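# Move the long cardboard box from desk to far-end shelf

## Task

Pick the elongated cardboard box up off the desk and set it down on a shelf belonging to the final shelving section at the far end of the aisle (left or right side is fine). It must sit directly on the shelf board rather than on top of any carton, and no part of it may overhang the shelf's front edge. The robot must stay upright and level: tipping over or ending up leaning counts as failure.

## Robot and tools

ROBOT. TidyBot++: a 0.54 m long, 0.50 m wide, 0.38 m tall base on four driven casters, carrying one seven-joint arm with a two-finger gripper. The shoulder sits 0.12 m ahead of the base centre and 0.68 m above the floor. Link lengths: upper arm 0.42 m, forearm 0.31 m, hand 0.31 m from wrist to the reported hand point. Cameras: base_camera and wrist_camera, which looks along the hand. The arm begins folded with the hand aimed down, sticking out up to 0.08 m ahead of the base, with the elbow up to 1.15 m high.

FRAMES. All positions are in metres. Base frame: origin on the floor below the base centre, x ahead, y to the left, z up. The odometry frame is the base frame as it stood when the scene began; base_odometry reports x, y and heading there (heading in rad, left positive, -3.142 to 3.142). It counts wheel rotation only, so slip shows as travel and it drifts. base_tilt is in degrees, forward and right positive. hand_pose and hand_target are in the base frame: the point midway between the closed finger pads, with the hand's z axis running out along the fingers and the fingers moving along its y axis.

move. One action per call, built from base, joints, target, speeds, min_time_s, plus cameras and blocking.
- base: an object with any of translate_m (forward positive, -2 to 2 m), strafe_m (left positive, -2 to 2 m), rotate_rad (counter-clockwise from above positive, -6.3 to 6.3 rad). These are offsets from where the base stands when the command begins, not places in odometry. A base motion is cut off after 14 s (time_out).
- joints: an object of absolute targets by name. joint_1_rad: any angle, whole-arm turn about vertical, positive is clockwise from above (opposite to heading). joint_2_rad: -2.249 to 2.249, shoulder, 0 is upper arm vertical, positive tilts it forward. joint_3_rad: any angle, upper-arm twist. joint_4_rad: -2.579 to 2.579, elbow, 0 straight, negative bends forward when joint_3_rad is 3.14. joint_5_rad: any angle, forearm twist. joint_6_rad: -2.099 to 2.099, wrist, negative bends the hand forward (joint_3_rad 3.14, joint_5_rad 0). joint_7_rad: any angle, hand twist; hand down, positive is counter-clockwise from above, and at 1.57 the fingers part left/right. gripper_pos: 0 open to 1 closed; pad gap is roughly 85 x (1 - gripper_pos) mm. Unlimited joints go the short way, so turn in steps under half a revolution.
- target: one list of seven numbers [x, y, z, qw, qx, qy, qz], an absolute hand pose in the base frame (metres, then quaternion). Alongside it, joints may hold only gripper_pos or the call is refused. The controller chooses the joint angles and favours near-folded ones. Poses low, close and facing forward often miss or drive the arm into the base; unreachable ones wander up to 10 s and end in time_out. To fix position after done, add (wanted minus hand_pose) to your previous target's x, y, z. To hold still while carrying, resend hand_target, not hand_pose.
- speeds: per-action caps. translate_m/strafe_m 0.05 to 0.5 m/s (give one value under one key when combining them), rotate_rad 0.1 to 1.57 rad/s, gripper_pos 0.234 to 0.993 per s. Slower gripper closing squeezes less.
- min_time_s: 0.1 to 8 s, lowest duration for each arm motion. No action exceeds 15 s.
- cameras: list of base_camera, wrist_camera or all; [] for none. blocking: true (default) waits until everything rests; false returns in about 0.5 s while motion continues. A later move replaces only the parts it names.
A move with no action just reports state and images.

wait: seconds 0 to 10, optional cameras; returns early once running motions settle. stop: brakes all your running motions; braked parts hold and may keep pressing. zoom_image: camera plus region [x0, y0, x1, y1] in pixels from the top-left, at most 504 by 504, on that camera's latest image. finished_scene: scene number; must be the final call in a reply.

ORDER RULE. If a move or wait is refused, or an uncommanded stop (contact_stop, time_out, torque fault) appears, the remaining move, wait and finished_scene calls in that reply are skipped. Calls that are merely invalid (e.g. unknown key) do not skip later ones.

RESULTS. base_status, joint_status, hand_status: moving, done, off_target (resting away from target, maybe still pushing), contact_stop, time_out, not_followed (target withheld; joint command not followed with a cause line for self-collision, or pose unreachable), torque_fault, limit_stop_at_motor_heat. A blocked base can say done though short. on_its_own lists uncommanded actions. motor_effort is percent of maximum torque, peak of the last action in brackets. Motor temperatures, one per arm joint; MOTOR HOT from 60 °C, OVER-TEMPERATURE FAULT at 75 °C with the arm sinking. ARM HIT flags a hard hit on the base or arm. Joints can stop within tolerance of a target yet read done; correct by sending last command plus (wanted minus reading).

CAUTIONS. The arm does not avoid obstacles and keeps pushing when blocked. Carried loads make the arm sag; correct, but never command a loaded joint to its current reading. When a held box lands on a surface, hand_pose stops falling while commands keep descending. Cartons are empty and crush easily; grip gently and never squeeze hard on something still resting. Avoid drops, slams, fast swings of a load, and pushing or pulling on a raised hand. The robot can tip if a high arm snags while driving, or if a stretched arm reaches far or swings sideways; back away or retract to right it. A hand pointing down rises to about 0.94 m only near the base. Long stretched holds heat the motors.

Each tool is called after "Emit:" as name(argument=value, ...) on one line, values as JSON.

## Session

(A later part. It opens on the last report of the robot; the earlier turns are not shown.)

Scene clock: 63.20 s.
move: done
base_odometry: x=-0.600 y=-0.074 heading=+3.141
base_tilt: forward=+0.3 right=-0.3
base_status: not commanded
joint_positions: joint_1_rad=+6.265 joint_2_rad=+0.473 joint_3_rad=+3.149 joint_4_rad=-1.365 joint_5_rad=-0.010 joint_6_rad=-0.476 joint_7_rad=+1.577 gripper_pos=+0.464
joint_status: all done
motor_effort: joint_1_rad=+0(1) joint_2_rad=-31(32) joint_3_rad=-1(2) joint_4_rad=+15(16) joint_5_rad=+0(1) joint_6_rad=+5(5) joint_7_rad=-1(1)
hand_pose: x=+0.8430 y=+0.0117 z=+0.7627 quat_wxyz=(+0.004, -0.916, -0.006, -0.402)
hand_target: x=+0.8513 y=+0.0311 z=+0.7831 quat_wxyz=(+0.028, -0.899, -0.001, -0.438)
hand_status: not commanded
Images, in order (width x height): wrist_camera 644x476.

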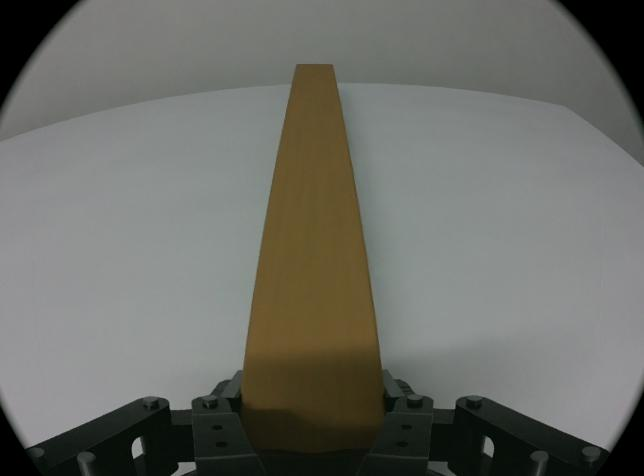

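Emit:
move(joints={"joint_2_rad": 0.39}, min_time_s=1.5, cameras=["wrist_camera"])

Scene clock: 65.17 s.
move: done
base_odometry: x=-0.600 y=-0.074 heading=+3.141
base_tilt: forward=+0.4 right=-0.3
base_status: not commanded
joint_positions: joint_1_rad=+6.265 joint_2_rad=+0.449 joint_3_rad=+3.149 joint_4_rad=-1.366 joint_5_rad=-0.010 joint_6_rad=-0.476 joint_7_rad=+1.577 gripper_pos=+0.464
joint_status: all done
motor_effort: joint_1_rad=+0(1) joint_2_rad=-35(38) joint_3_rad=-1(2) joint_4_rad=+18(19) joint_5_rad=+0(1) joint_6_rad=+7(8) joint_7_rad=-1(1)
hand_pose: x=+0.8407 y=+0.0117 z=+0.7799 quat_wxyz=(+0.004, -0.911, -0.006, -0.413)
hand_target: x=+0.8432 y=+0.0308 z=+0.8305 quat_wxyz=(+0.029, -0.884, -0.001, -0.467)
hand_status: not commanded
Images, in order (width x height): wrist_camera 644x476.

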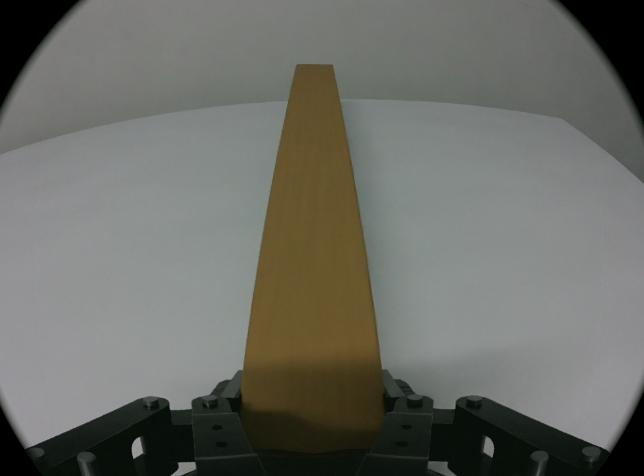

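Emit:
move(joints={"joint_2_rad": 0.26, "joint_4_rad": -1.31, "joint_6_rad": -0.62}, min_time_s=2, cameras=["wrist_camera"])

Scene clock: 67.80 s.
move: done
base_odometry: x=-0.600 y=-0.074 heading=+3.141
base_tilt: forward=+0.4 right=-0.3
base_status: not commanded
joint_positions: joint_1_rad=+6.265 joint_2_rad=+0.313 joint_3_rad=+3.149 joint_4_rad=-1.336 joint_5_rad=-0.010 joint_6_rad=-0.544 joint_7_rad=+1.577 gripper_pos=+0.464
joint_status: all done
motor_effort: joint_1_rad=-1(1) joint_2_rad=-32(37) joint_3_rad=-1(2) joint_4_rad=+19(20) joint_5_rad=+0(1) joint_6_rad=+8(9) joint_7_rad=-1(2)
hand_pose: x=+0.8149 y=+0.0114 z=+0.8760 quat_wxyz=(+0.005, -0.890, -0.006, -0.457)
hand_target: x=+0.7945 y=+0.0349 z=+0.9087 quat_wxyz=(+0.035, -0.888, -0.009, -0.458)
hand_status: not commanded
Images, in order (width x height): wrist_camera 644x476.

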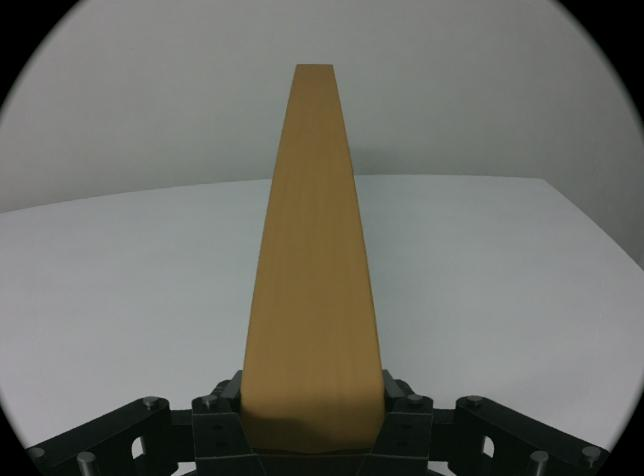

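Emit:
move(joints={"joint_2_rad": -0.13, "joint_4_rad": -1.80, "joint_6_rad": -0.70}, min_time_s=2.5, base={"translate_m": -0.2}, speeds={"translate_m": 0.2}, cameras=["all"])

Scene clock: 70.73 s.
move: done
base_odometry: x=-0.400 y=-0.075 heading=+3.141
base_tilt: forward=+0.4 right=-0.3
base_status: done
joint_positions: joint_1_rad=+6.265 joint_2_rad=-0.093 joint_3_rad=+3.149 joint_4_rad=-1.776 joint_5_rad=-0.010 joint_6_rad=-0.626 joint_7_rad=+1.577 gripper_pos=+0.464
joint_status: all done
motor_effort: joint_1_rad=+0(1) joint_2_rad=-17(35) joint_3_rad=-1(2) joint_4_rad=+18(20) joint_5_rad=+0(0) joint_6_rad=+7(9) joint_7_rad=-1(2)
hand_pose: x=+0.6227 y=+0.0089 z=+0.8563 quat_wxyz=(+0.006, -0.914, -0.005, -0.405)
hand_target: x=+0.5939 y=+0.0307 z=+0.8456 quat_wxyz=(+0.037, -0.926, -0.009, -0.376)
hand_status: not commanded
pictures: base_camera, wrist_camera
Images, in order (width x height): base_camera 644x364, wrist_camera 644x476.

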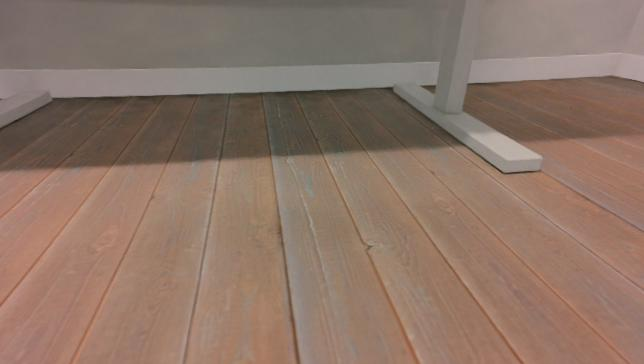

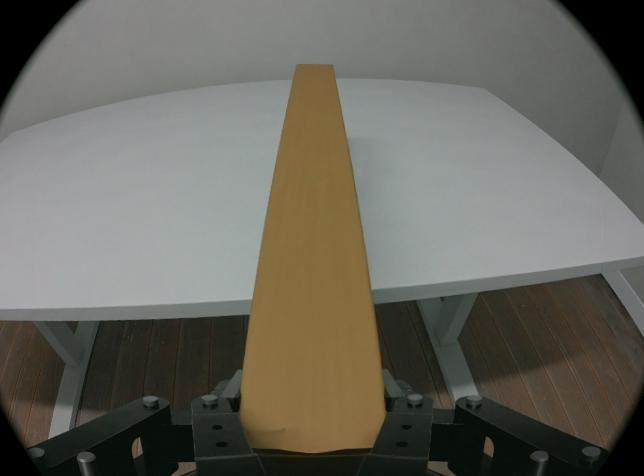

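Emit:
move(base={"rotate_rad": 3.142}, speeds={"rotate_rad": 0.6}, cameras=["all"])

Scene clock: 76.90 s.
move: done
base_odometry: x=-0.400 y=-0.075 heading=+0.000
base_tilt: forward=+0.4 right=-0.3
base_status: done
joint_positions: joint_1_rad=+6.255 joint_2_rad=-0.093 joint_3_rad=+3.150 joint_4_rad=-1.776 joint_5_rad=-0.010 joint_6_rad=-0.626 joint_7_rad=+1.577 gripper_pos=+0.464
joint_status: not commanded
motor_effort: joint_1_rad=+0(2) joint_2_rad=-18(19) joint_3_rad=-1(3) joint_4_rad=+19(20) joint_5_rad=+0(1) joint_6_rad=+7(7) joint_7_rad=-1(2)
hand_pose: x=+0.6226 y=+0.0130 z=+0.8563 quat_wxyz=(+0.007, -0.914, -0.009, -0.405)
hand_target: x=+0.5939 y=+0.0307 z=+0.8456 quat_wxyz=(+0.037, -0.926, -0.009, -0.376)
hand_status: not commanded
pictures: base_camera, wrist_camera
Images, in order (width x height): base_camera 644x364, wrist_camera 644x476.

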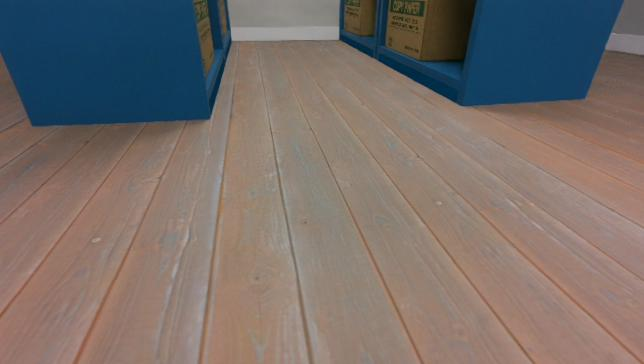

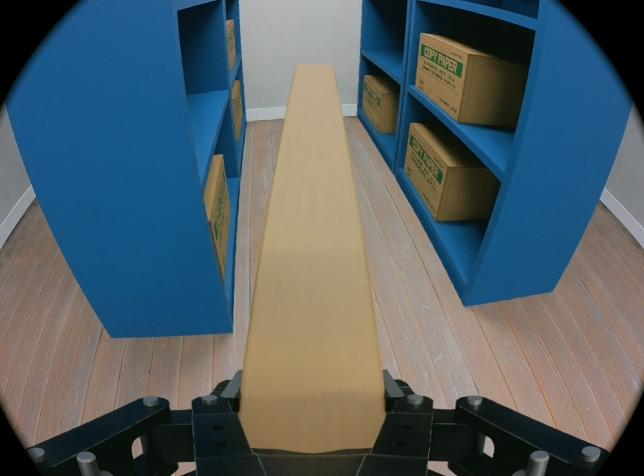

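Emit:
zoom_image(camera="wrist_camera", region=[160, 0, 460, 220])

Scaled by 1.680.

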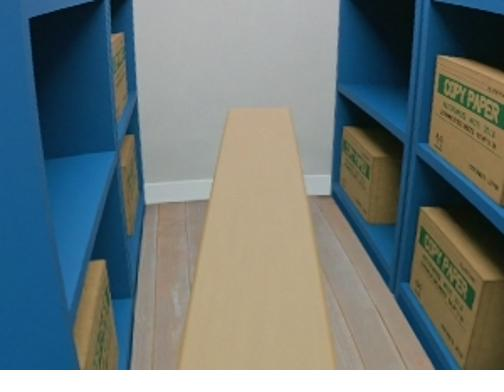

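Emit:
move(base={"translate_m": 0.06, "strafe_m": -0.34, "rotate_rad": 0.152}, speeds={"translate_m": 0.3, "rotate_rad": 0.3}, cameras=["all"])

Scene clock: 80.13 s.
move: done
base_odometry: x=-0.340 y=-0.415 heading=+0.153
base_tilt: forward=+0.4 right=-0.4
base_status: done
joint_positions: joint_1_rad=+6.252 joint_2_rad=-0.093 joint_3_rad=+3.152 joint_4_rad=-1.776 joint_5_rad=-0.010 joint_6_rad=-0.626 joint_7_rad=+1.577 gripper_pos=+0.464
joint_status: not commanded
motor_effort: joint_1_rad=+0(3) joint_2_rad=-18(18) joint_3_rad=-1(2) joint_4_rad=+18(20) joint_5_rad=+0(1) joint_6_rad=+7(8) joint_7_rad=-1(1)
hand_pose: x=+0.6225 y=+0.0138 z=+0.8565 quat_wxyz=(+0.008, -0.914, -0.010, -0.405)
hand_target: x=+0.5939 y=+0.0307 z=+0.8456 quat_wxyz=(+0.037, -0.926, -0.009, -0.376)
hand_status: not commanded
pictures: base_camera, wrist_camera
Images, in order (width x height): base_camera 644x364, wrist_camera 644x476.

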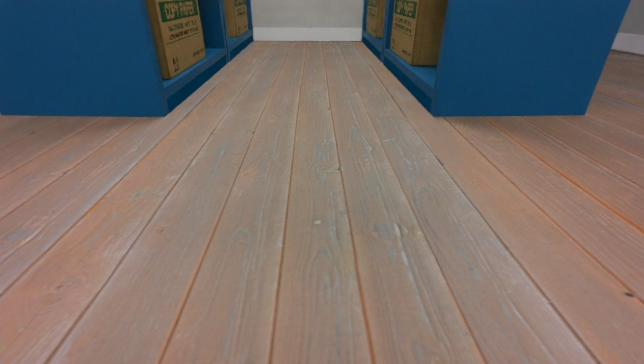

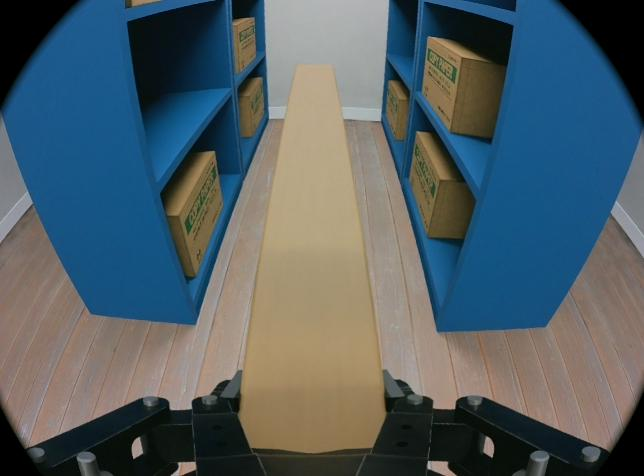

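Emit:
move(base={"translate_m": 1.1, "strafe_m": -0.06}, speeds={"translate_m": 0.35}, cameras=["all"])

Scene clock: 84.70 s.
move: done
base_odometry: x=+0.756 y=-0.307 heading=+0.152
base_tilt: forward=+0.4 right=-0.3
base_status: done
joint_positions: joint_1_rad=+6.252 joint_2_rad=-0.102 joint_3_rad=+3.152 joint_4_rad=-1.776 joint_5_rad=-0.010 joint_6_rad=-0.628 joint_7_rad=+1.577 gripper_pos=+0.464
joint_status: not commanded
motor_effort: joint_1_rad=+0(1) joint_2_rad=-18(20) joint_3_rad=-1(1) joint_4_rad=+18(19) joint_5_rad=+0(1) joint_6_rad=+7(8) joint_7_rad=-1(1)
hand_pose: x=+0.6204 y=+0.0137 z=+0.8601 quat_wxyz=(+0.008, -0.913, -0.010, -0.408)
hand_target: x=+0.5939 y=+0.0307 z=+0.8456 quat_wxyz=(+0.037, -0.926, -0.009, -0.376)
hand_status: not commanded
pictures: base_camera, wrist_camera
Images, in order (width x height): base_camera 644x364, wrist_camera 644x476.

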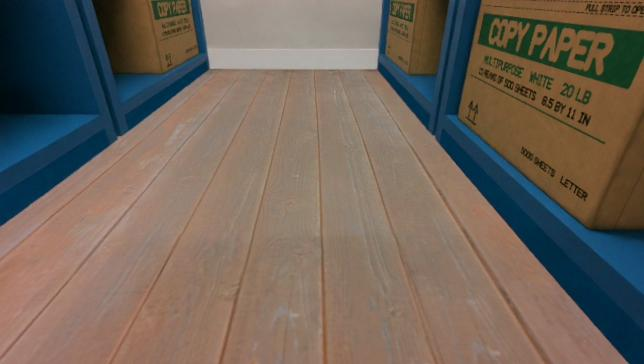

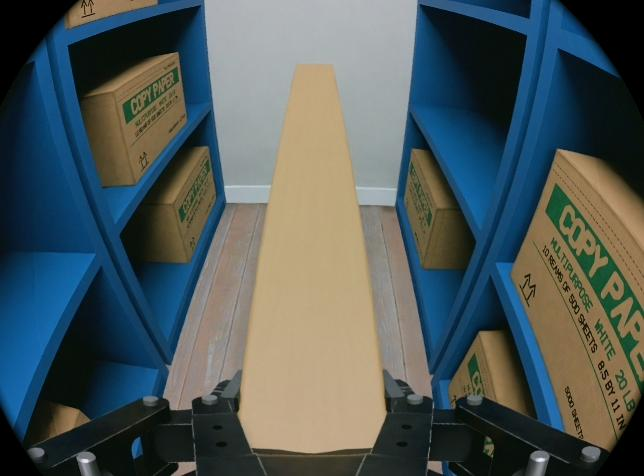

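Emit:
zoom_image(camera="wrist_camera", region=[380, 60, 580, 380])

Scaled by 1.575.

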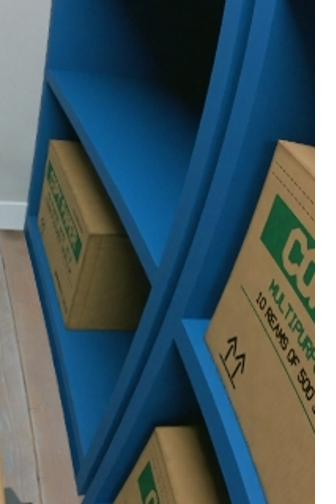

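Emit:
move(base={"translate_m": 0.69, "strafe_m": -0.03}, speeds={"translate_m": 0.3}, cameras=["all"])

Emit:
zoom_image(camera="wrist_camera", region=[360, 80, 640, 400])

Scene clock: 88.67 s.
move: done
base_odometry: x=+1.443 y=-0.232 heading=+0.151
base_tilt: forward=+0.3 right=-0.4
base_status: done
joint_positions: joint_1_rad=+6.252 joint_2_rad=-0.106 joint_3_rad=+3.152 joint_4_rad=-1.777 joint_5_rad=-0.010 joint_6_rad=-0.629 joint_7_rad=+1.577 gripper_pos=+0.464
joint_status: not commanded
motor_effort: joint_1_rad=+0(1) joint_2_rad=-17(20) joint_3_rad=-1(2) joint_4_rad=+19(19) joint_5_rad=+0(0) joint_6_rad=+7(8) joint_7_rad=-1(2)
hand_pose: x=+0.6194 y=+0.0137 z=+0.8616 quat_wxyz=(+0.008, -0.913, -0.010, -0.409)
hand_target: x=+0.5939 y=+0.0307 z=+0.8456 quat_wxyz=(+0.037, -0.926, -0.009, -0.376)
hand_status: not commanded
pictures: base_camera, wrist_camera
Images, in order (width x height): base_camera 644x364, wrist_camera 644x476.

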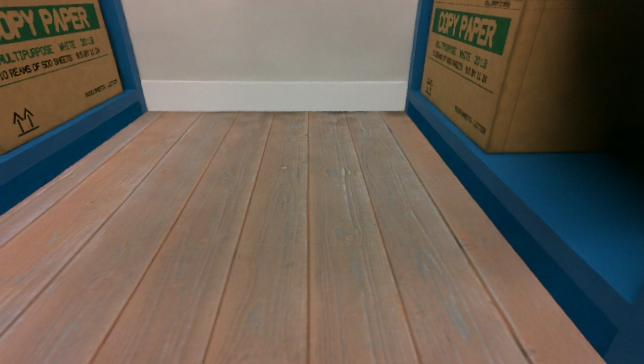

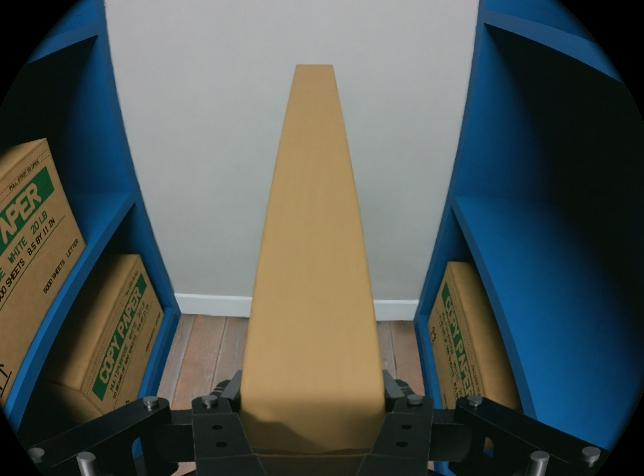

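Scaled by 1.575.

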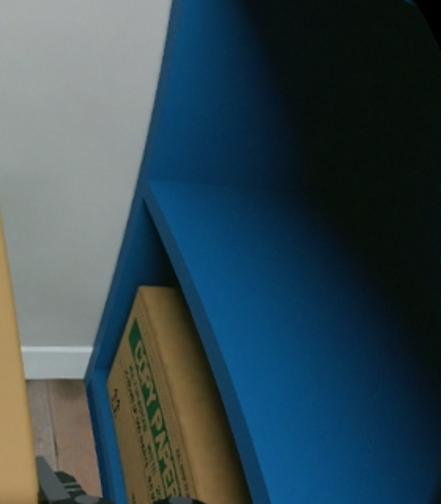

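Emit:
move(joints={"joint_1_rad": 0.27, "joint_2_rad": 0.19, "joint_4_rad": -2.285, "joint_6_rad": 0.2}, min_time_s=3, cameras=["wrist_camera"])

Scene clock: 93.83 s.
move: done
base_odometry: x=+1.443 y=-0.232 heading=+0.151
base_tilt: forward=+0.5 right=-0.2
base_status: not commanded
joint_positions: joint_1_rad=+6.536 joint_2_rad=+0.176 joint_3_rad=+3.152 joint_4_rad=-2.264 joint_5_rad=-0.010 joint_6_rad=+0.096 joint_7_rad=+1.577 gripper_pos=+0.464
joint_status: all done
motor_effort: joint_1_rad=+0(1) joint_2_rad=-21(23) joint_3_rad=-1(2) joint_4_rad=+12(20) joint_5_rad=+0(1) joint_6_rad=+7(8) joint_7_rad=-1(1)
hand_pose: x=+0.6015 y=-0.1289 z=+0.6387 quat_wxyz=(-0.051, -0.913, +0.123, -0.385)
hand_target: x=+0.6089 y=-0.1454 z=+0.6462 quat_wxyz=(-0.057, -0.895, +0.152, -0.416)
hand_status: not commanded
Images, in order (width x height): wrist_camera 644x476.

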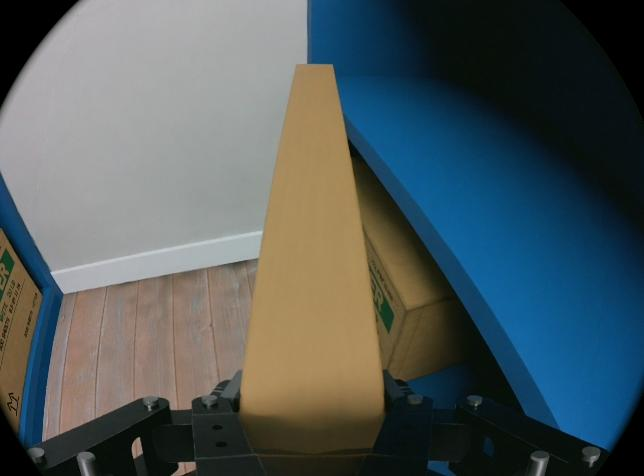

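Emit:
zoom_image(camera="wrist_camera", region=[290, 30, 590, 230])

Emit:
zoom_image(camera="wrist_camera", region=[340, 220, 640, 476])

Scaled by 1.680.

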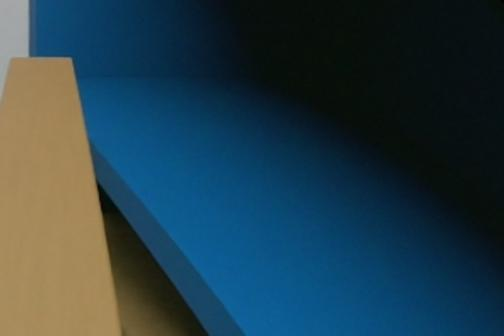

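Scaled by 1.680.

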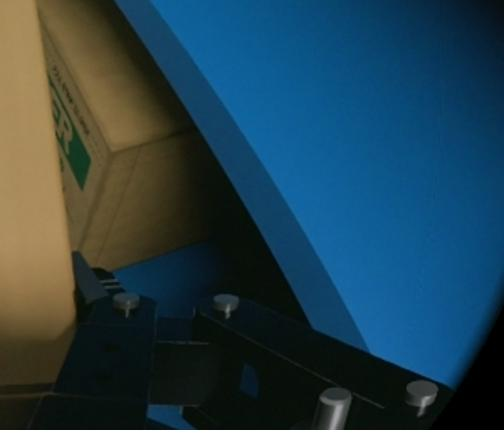

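Emit:
move(base={"translate_m": 0.035, "strafe_m": -0.03}, speeds={"translate_m": 0.15}, joints={"joint_1_rad": 0.42}, min_time_s=2, cameras=["wrist_camera"])

Scene clock: 96.73 s.
move: done
base_odometry: x=+1.482 y=-0.256 heading=+0.152
base_tilt: forward=+0.5 right=-0.3
base_status: done
joint_positions: joint_1_rad=+6.685 joint_2_rad=+0.183 joint_3_rad=+3.152 joint_4_rad=-2.269 joint_5_rad=-0.010 joint_6_rad=+0.103 joint_7_rad=+1.577 gripper_pos=+0.464
joint_status: all done
motor_effort: joint_1_rad=+0(2) joint_2_rad=-21(23) joint_3_rad=-1(2) joint_4_rad=+13(15) joint_5_rad=+0(1) joint_6_rad=+7(7) joint_7_rad=-1(2)
hand_pose: x=+0.5762 y=-0.1989 z=+0.6345 quat_wxyz=(-0.079, -0.903, +0.191, -0.378)
hand_target: x=+0.5817 y=-0.2170 z=+0.6462 quat_wxyz=(-0.088, -0.881, +0.218, -0.410)
hand_status: not commanded
Images, in order (width x height): wrist_camera 644x476.

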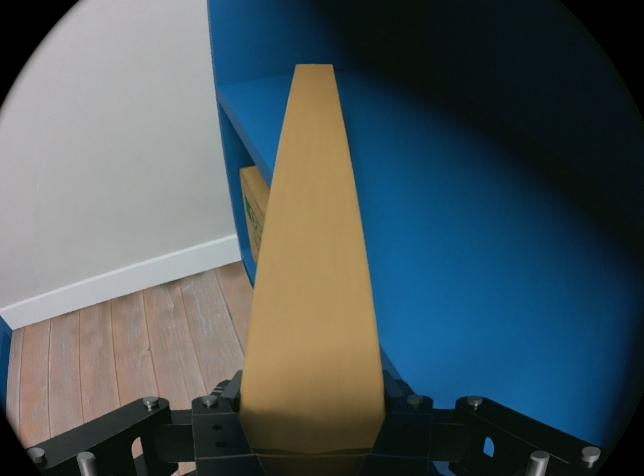

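Emit:
move(joints={"joint_2_rad": 0.605, "joint_4_rad": -1.745, "joint_6_rad": -0.03}, min_time_s=3, cameras=["wrist_camera"])

Scene clock: 100.47 s.
move: done
base_odometry: x=+1.482 y=-0.256 heading=+0.152
base_tilt: forward=+0.4 right=-0.4
base_status: not commanded
joint_positions: joint_1_rad=+6.686 joint_2_rad=+0.589 joint_3_rad=+3.152 joint_4_rad=-1.767 joint_5_rad=-0.010 joint_6_rad=+0.047 joint_7_rad=+1.577 gripper_pos=+0.464
joint_status: all done
motor_effort: joint_1_rad=+0(1) joint_2_rad=-35(37) joint_3_rad=-1(2) joint_4_rad=+14(16) joint_5_rad=+0(1) joint_6_rad=+7(8) joint_7_rad=-1(1)
hand_pose: x=+0.7485 y=-0.2733 z=+0.5997 quat_wxyz=(-0.084, -0.895, +0.187, -0.395)
hand_target: x=+0.7363 y=-0.2803 z=+0.5817 quat_wxyz=(-0.071, -0.902, +0.218, -0.365)
hand_status: not commanded
Images, in order (width x height): wrist_camera 644x476.

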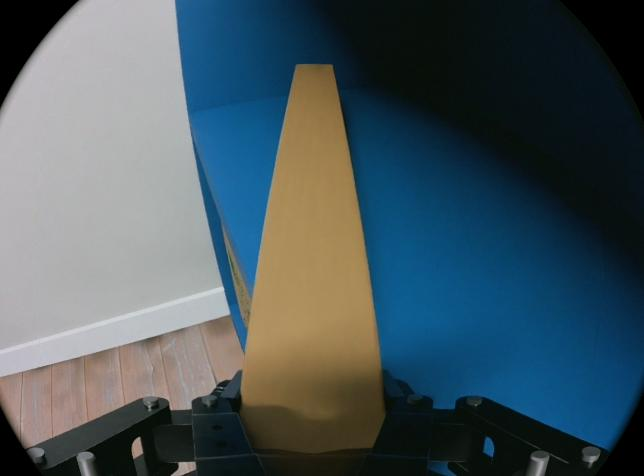

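Emit:
move(joints={"joint_1_rad": 0.54, "joint_2_rad": 1.015, "joint_4_rad": -0.92, "joint_6_rad": -0.449}, min_time_s=4, cameras=["wrist_camera"])

Scene clock: 105.00 s.
move: done
base_odometry: x=+1.482 y=-0.256 heading=+0.152
base_tilt: forward=+0.5 right=-0.3
base_status: not commanded
joint_positions: joint_1_rad=+6.812 joint_2_rad=+0.991 joint_3_rad=+3.152 joint_4_rad=-0.958 joint_5_rad=-0.010 joint_6_rad=-0.387 joint_7_rad=+1.577 gripper_pos=+0.464
joint_status: all done
motor_effort: joint_1_rad=+0(2) joint_2_rad=-48(49) joint_3_rad=-2(2) joint_4_rad=+19(20) joint_5_rad=+0(1) joint_6_rad=+9(9) joint_7_rad=-1(2)
hand_pose: x=+0.8676 y=-0.4407 z=+0.5805 quat_wxyz=(-0.105, -0.888, +0.242, -0.378)
hand_target: x=+0.8652 y=-0.4384 z=+0.5660 quat_wxyz=(-0.079, -0.892, +0.260, -0.362)
hand_status: not commanded
Images, in order (width x height): wrist_camera 644x476.

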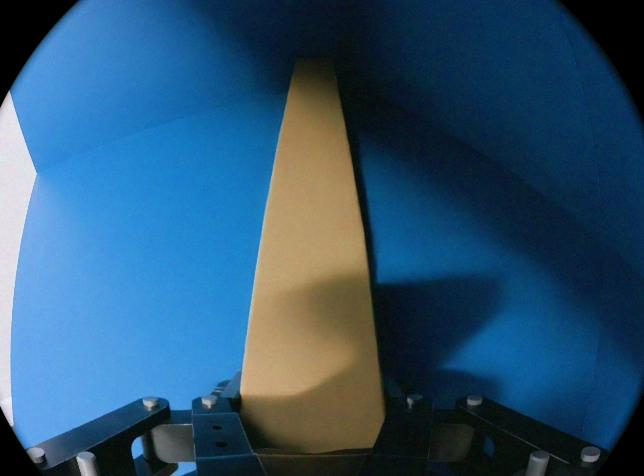

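Emit:
zoom_image(camera="wrist_camera", region=[200, 0, 440, 180])

Scaled by 2.100.

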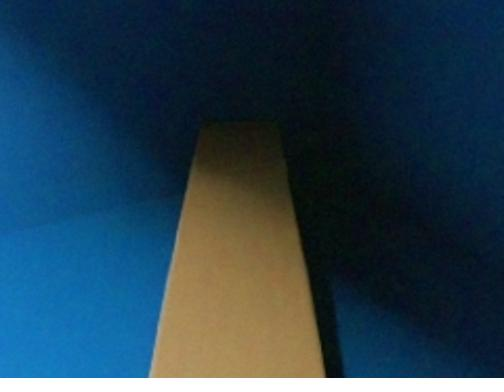

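Emit:
move(joints={"joint_2_rad": 1.04, "joint_4_rad": -0.985, "joint_6_rad": -0.24}, min_time_s=1.5, cameras=["wrist_camera"])

Scene clock: 107.17 s.
move: off_target
base_odometry: x=+1.482 y=-0.256 heading=+0.152
base_tilt: forward=+0.4 right=-0.4
base_status: not commanded
joint_positions: joint_1_rad=+6.812 joint_2_rad=+0.993 joint_3_rad=+3.152 joint_4_rad=-0.966 joint_5_rad=-0.010 joint_6_rad=-0.370 joint_7_rad=+1.577 gripper_pos=+0.464
joint_status: joint_6_rad off_target (ended at -0.370, target -0.240); the others done
motor_effort: joint_1_rad=-1(1) joint_2_rad=-39(48) joint_3_rad=-2(2) joint_4_rad=+18(20) joint_5_rad=+0(1) joint_6_rad=+10(11) joint_7_rad=-1(2)
hand_pose: x=+0.8682 y=-0.4412 z=+0.5787 quat_wxyz=(-0.106, -0.886, +0.242, -0.381)
hand_target: x=+0.8790 y=-0.4531 z=+0.5579 quat_wxyz=(-0.099, -0.868, +0.258, -0.413)
hand_status: not commanded
Images, in order (width x height): wrist_camera 644x476.

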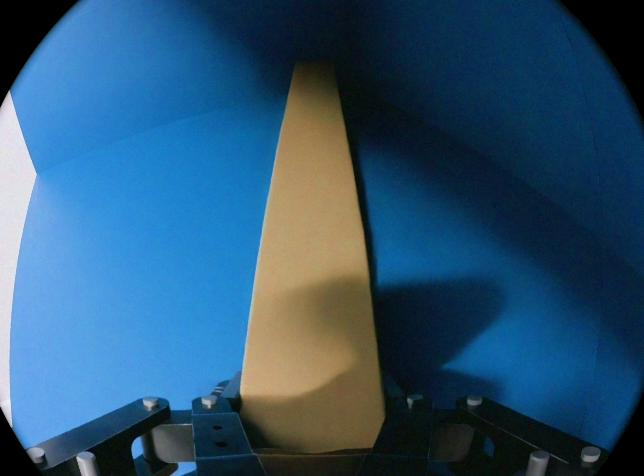

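Emit:
zoom_image(camera="wrist_camera", region=[300, 60, 520, 240])

Emit:
zoom_image(camera="wrist_camera", region=[180, 240, 480, 476])

Scaled by 2.291.

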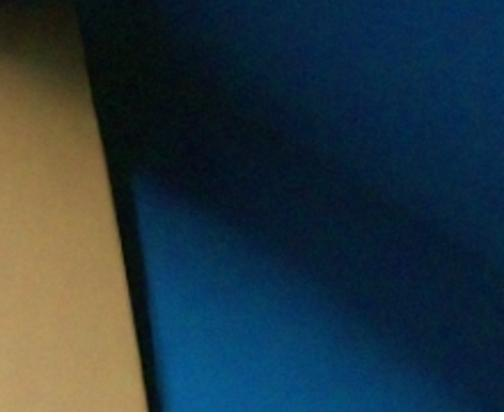

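Scaled by 1.680.

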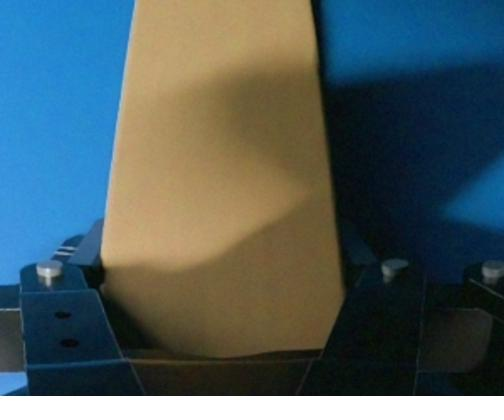

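Emit:
move(joints={"joint_2_rad": 1.07, "joint_6_rad": -0.19}, min_time_s=1.5, cameras=["wrist_camera"])

Scene clock: 110.97 s.
move: off_target
base_odometry: x=+1.482 y=-0.256 heading=+0.152
base_tilt: forward=+0.4 right=-0.3
base_status: not commanded
joint_positions: joint_1_rad=+6.812 joint_2_rad=+0.993 joint_3_rad=+3.152 joint_4_rad=-0.972 joint_5_rad=-0.010 joint_6_rad=-0.356 joint_7_rad=+1.577 gripper_pos=+0.464
joint_status: joint_6_rad off_target (ended at -0.356, target -0.190); the others done
motor_effort: joint_1_rad=-1(2) joint_2_rad=-36(41) joint_3_rad=-2(3) joint_4_rad=+20(20) joint_5_rad=+0(1) joint_6_rad=+14(14) joint_7_rad=-1(2)
hand_pose: x=+0.8689 y=-0.4417 z=+0.5784 quat_wxyz=(-0.107, -0.885, +0.241, -0.384)
hand_target: x=+0.8834 y=-0.4572 z=+0.5433 quat_wxyz=(-0.103, -0.863, +0.258, -0.421)
hand_status: not commanded
Images, in order (width x height): wrist_camera 644x476.

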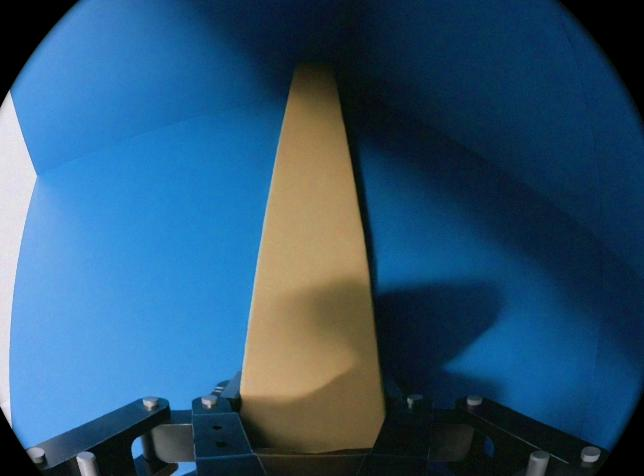

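Emit:
move(joints={"joint_2_rad": 1.0, "joint_6_rad": -0.28}, min_time_s=1, cameras=[])

Emit:
move(joints={"gripper_pos": 0.40}, speeds={"gripper_pos": 0.234}, cameras=["wrist_camera"])

Scene clock: 112.40 s.
move: done
base_odometry: x=+1.482 y=-0.256 heading=+0.152
base_tilt: forward=+0.5 right=-0.4
base_status: not commanded
joint_positions: joint_1_rad=+6.812 joint_2_rad=+0.993 joint_3_rad=+3.152 joint_4_rad=-0.973 joint_5_rad=-0.010 joint_6_rad=-0.356 joint_7_rad=+1.577 gripper_pos=+0.464
joint_status: all done
motor_effort: joint_1_rad=+0(1) joint_2_rad=-37(37) joint_3_rad=-2(2) joint_4_rad=+20(21) joint_5_rad=+0(1) joint_6_rad=+13(15) joint_7_rad=-1(2)
hand_pose: x=+0.8689 y=-0.4417 z=+0.5785 quat_wxyz=(-0.107, -0.885, +0.241, -0.384)
hand_target: x=+0.8766 y=-0.4504 z=+0.5837 quat_wxyz=(-0.098, -0.868, +0.257, -0.413)
hand_status: not commanded

Scene clock: 113.27 s.
move: done
base_odometry: x=+1.482 y=-0.256 heading=+0.152
base_tilt: forward=+0.5 right=-0.3
base_status: not commanded
joint_positions: joint_1_rad=+6.812 joint_2_rad=+0.998 joint_3_rad=+3.152 joint_4_rad=-0.973 joint_5_rad=-0.010 joint_6_rad=-0.335 joint_7_rad=+1.577 gripper_pos=+0.399
joint_status: all done
motor_effort: joint_1_rad=+0(1) joint_2_rad=-45(48) joint_3_rad=-1(2) joint_4_rad=+16(20) joint_5_rad=+0(1) joint_6_rad=+6(13) joint_7_rad=-1(2)
hand_pose: x=+0.8724 y=-0.4437 z=+0.5792 quat_wxyz=(-0.109, -0.882, +0.240, -0.392)
hand_target: x=+0.8766 y=-0.4504 z=+0.5837 quat_wxyz=(-0.098, -0.868, +0.257, -0.413)
hand_status: not commanded
Images, in order (width x height): wrist_camera 644x476.

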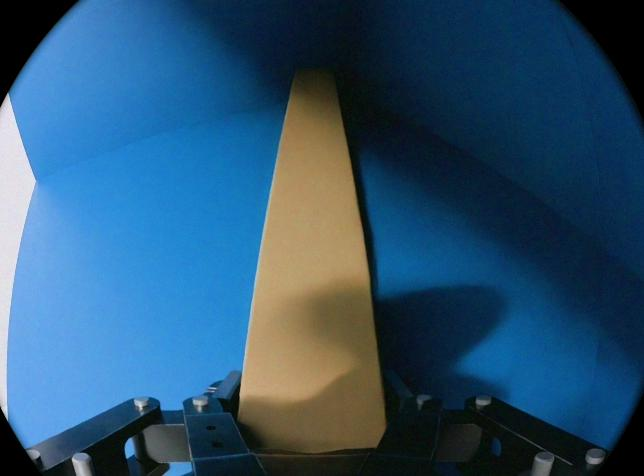

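Emit:
move(joints={"gripper_pos": 0.2}, speeds={"gripper_pos": 0.234}, cameras=[])

Emit:
move(joints={"joint_2_rad": 0.555, "joint_4_rad": -1.48, "joint_6_rad": -0.155}, min_time_s=3, cameras=["wrist_camera"])

Scene clock: 115.20 s.
move: done
base_odometry: x=+1.482 y=-0.256 heading=+0.152
base_tilt: forward=+0.4 right=-0.3
base_status: not commanded
joint_positions: joint_1_rad=+6.812 joint_2_rad=+0.998 joint_3_rad=+3.152 joint_4_rad=-0.973 joint_5_rad=-0.010 joint_6_rad=-0.335 joint_7_rad=+1.577 gripper_pos=+0.200
joint_status: all done
motor_effort: joint_1_rad=+0(1) joint_2_rad=-48(48) joint_3_rad=-2(2) joint_4_rad=+16(17) joint_5_rad=+0(0) joint_6_rad=+7(7) joint_7_rad=-1(1)
hand_pose: x=+0.8724 y=-0.4437 z=+0.5792 quat_wxyz=(-0.109, -0.882, +0.240, -0.392)
hand_target: x=+0.8766 y=-0.4504 z=+0.5837 quat_wxyz=(-0.098, -0.868, +0.257, -0.413)
hand_status: not commanded

Scene clock: 118.53 s.
move: done
base_odometry: x=+1.482 y=-0.256 heading=+0.152
base_tilt: forward=+0.4 right=-0.3
base_status: not commanded
joint_positions: joint_1_rad=+6.812 joint_2_rad=+0.608 joint_3_rad=+3.152 joint_4_rad=-1.453 joint_5_rad=-0.010 joint_6_rad=-0.252 joint_7_rad=+1.577 gripper_pos=+0.200
joint_status: all done
motor_effort: joint_1_rad=+0(1) joint_2_rad=-38(48) joint_3_rad=-2(2) joint_4_rad=+16(18) joint_5_rad=+0(1) joint_6_rad=+6(7) joint_7_rad=-1(2)
hand_pose: x=+0.7623 y=-0.3804 z=+0.6692 quat_wxyz=(-0.107, -0.882, +0.243, -0.388)
hand_target: x=+0.7675 y=-0.3897 z=+0.7181 quat_wxyz=(-0.110, -0.851, +0.257, -0.445)
hand_status: not commanded
Images, in order (width x height): wrist_camera 644x476.

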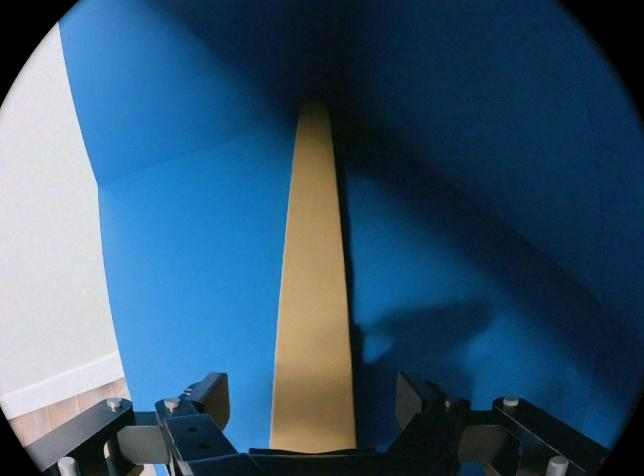

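Emit:
move(joints={"joint_1_rad": 0.32}, cameras=[])

Emit:
move(joints={"joint_2_rad": -0.13, "joint_4_rad": -1.80, "joint_6_rad": -0.80}, min_time_s=2.5, cameras=["wrist_camera"])

Emit:
zoom_image(camera="wrist_camera", region=[300, 120, 560, 340])

Scene clock: 120.00 s.
move: done
base_odometry: x=+1.482 y=-0.256 heading=+0.152
base_tilt: forward=+0.4 right=-0.4
base_status: not commanded
joint_positions: joint_1_rad=+6.602 joint_2_rad=+0.608 joint_3_rad=+3.148 joint_4_rad=-1.453 joint_5_rad=-0.010 joint_6_rad=-0.251 joint_7_rad=+1.577 gripper_pos=+0.200
joint_status: all done
motor_effort: joint_1_rad=+0(3) joint_2_rad=-38(38) joint_3_rad=-1(3) joint_4_rad=+16(17) joint_5_rad=+0(1) joint_6_rad=+6(7) joint_7_rad=-1(1)
hand_pose: x=+0.8283 y=-0.2360 z=+0.6694 quat_wxyz=(-0.065, -0.903, +0.148, -0.398)
hand_target: x=+0.8369 y=-0.2388 z=+0.7181 quat_wxyz=(-0.060, -0.874, +0.163, -0.454)
hand_status: not commanded

Scene clock: 122.83 s.
move: done
base_odometry: x=+1.482 y=-0.256 heading=+0.152
base_tilt: forward=+0.3 right=-0.3
base_status: not commanded
joint_positions: joint_1_rad=+6.602 joint_2_rad=-0.104 joint_3_rad=+3.148 joint_4_rad=-1.770 joint_5_rad=-0.010 joint_6_rad=-0.718 joint_7_rad=+1.577 gripper_pos=+0.200
joint_status: all done
motor_effort: joint_1_rad=+0(1) joint_2_rad=-17(41) joint_3_rad=-1(2) joint_4_rad=+18(19) joint_5_rad=+0(1) joint_6_rad=+6(8) joint_7_rad=-1(1)
hand_pose: x=+0.5781 y=-0.1512 z=+0.8444 quat_wxyz=(-0.056, -0.917, +0.150, -0.366)
hand_target: x=+0.5536 y=-0.1268 z=+0.8251 quat_wxyz=(-0.020, -0.930, +0.156, -0.331)
hand_status: not commanded
Images, in order (width x height): wrist_camera 644x476.

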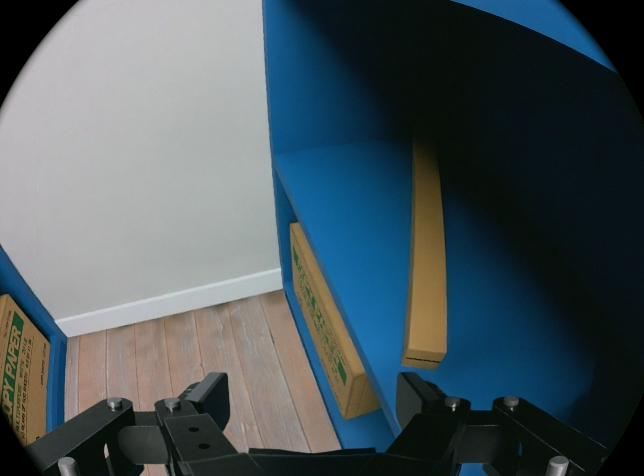

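Scaled by 1.938.

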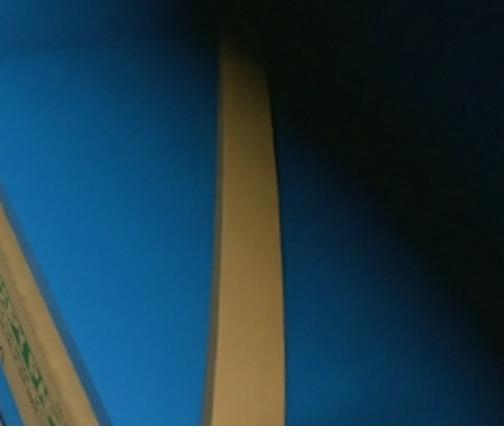

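Emit:
finished_scene(scene=1)

The scene is finished: the task was done.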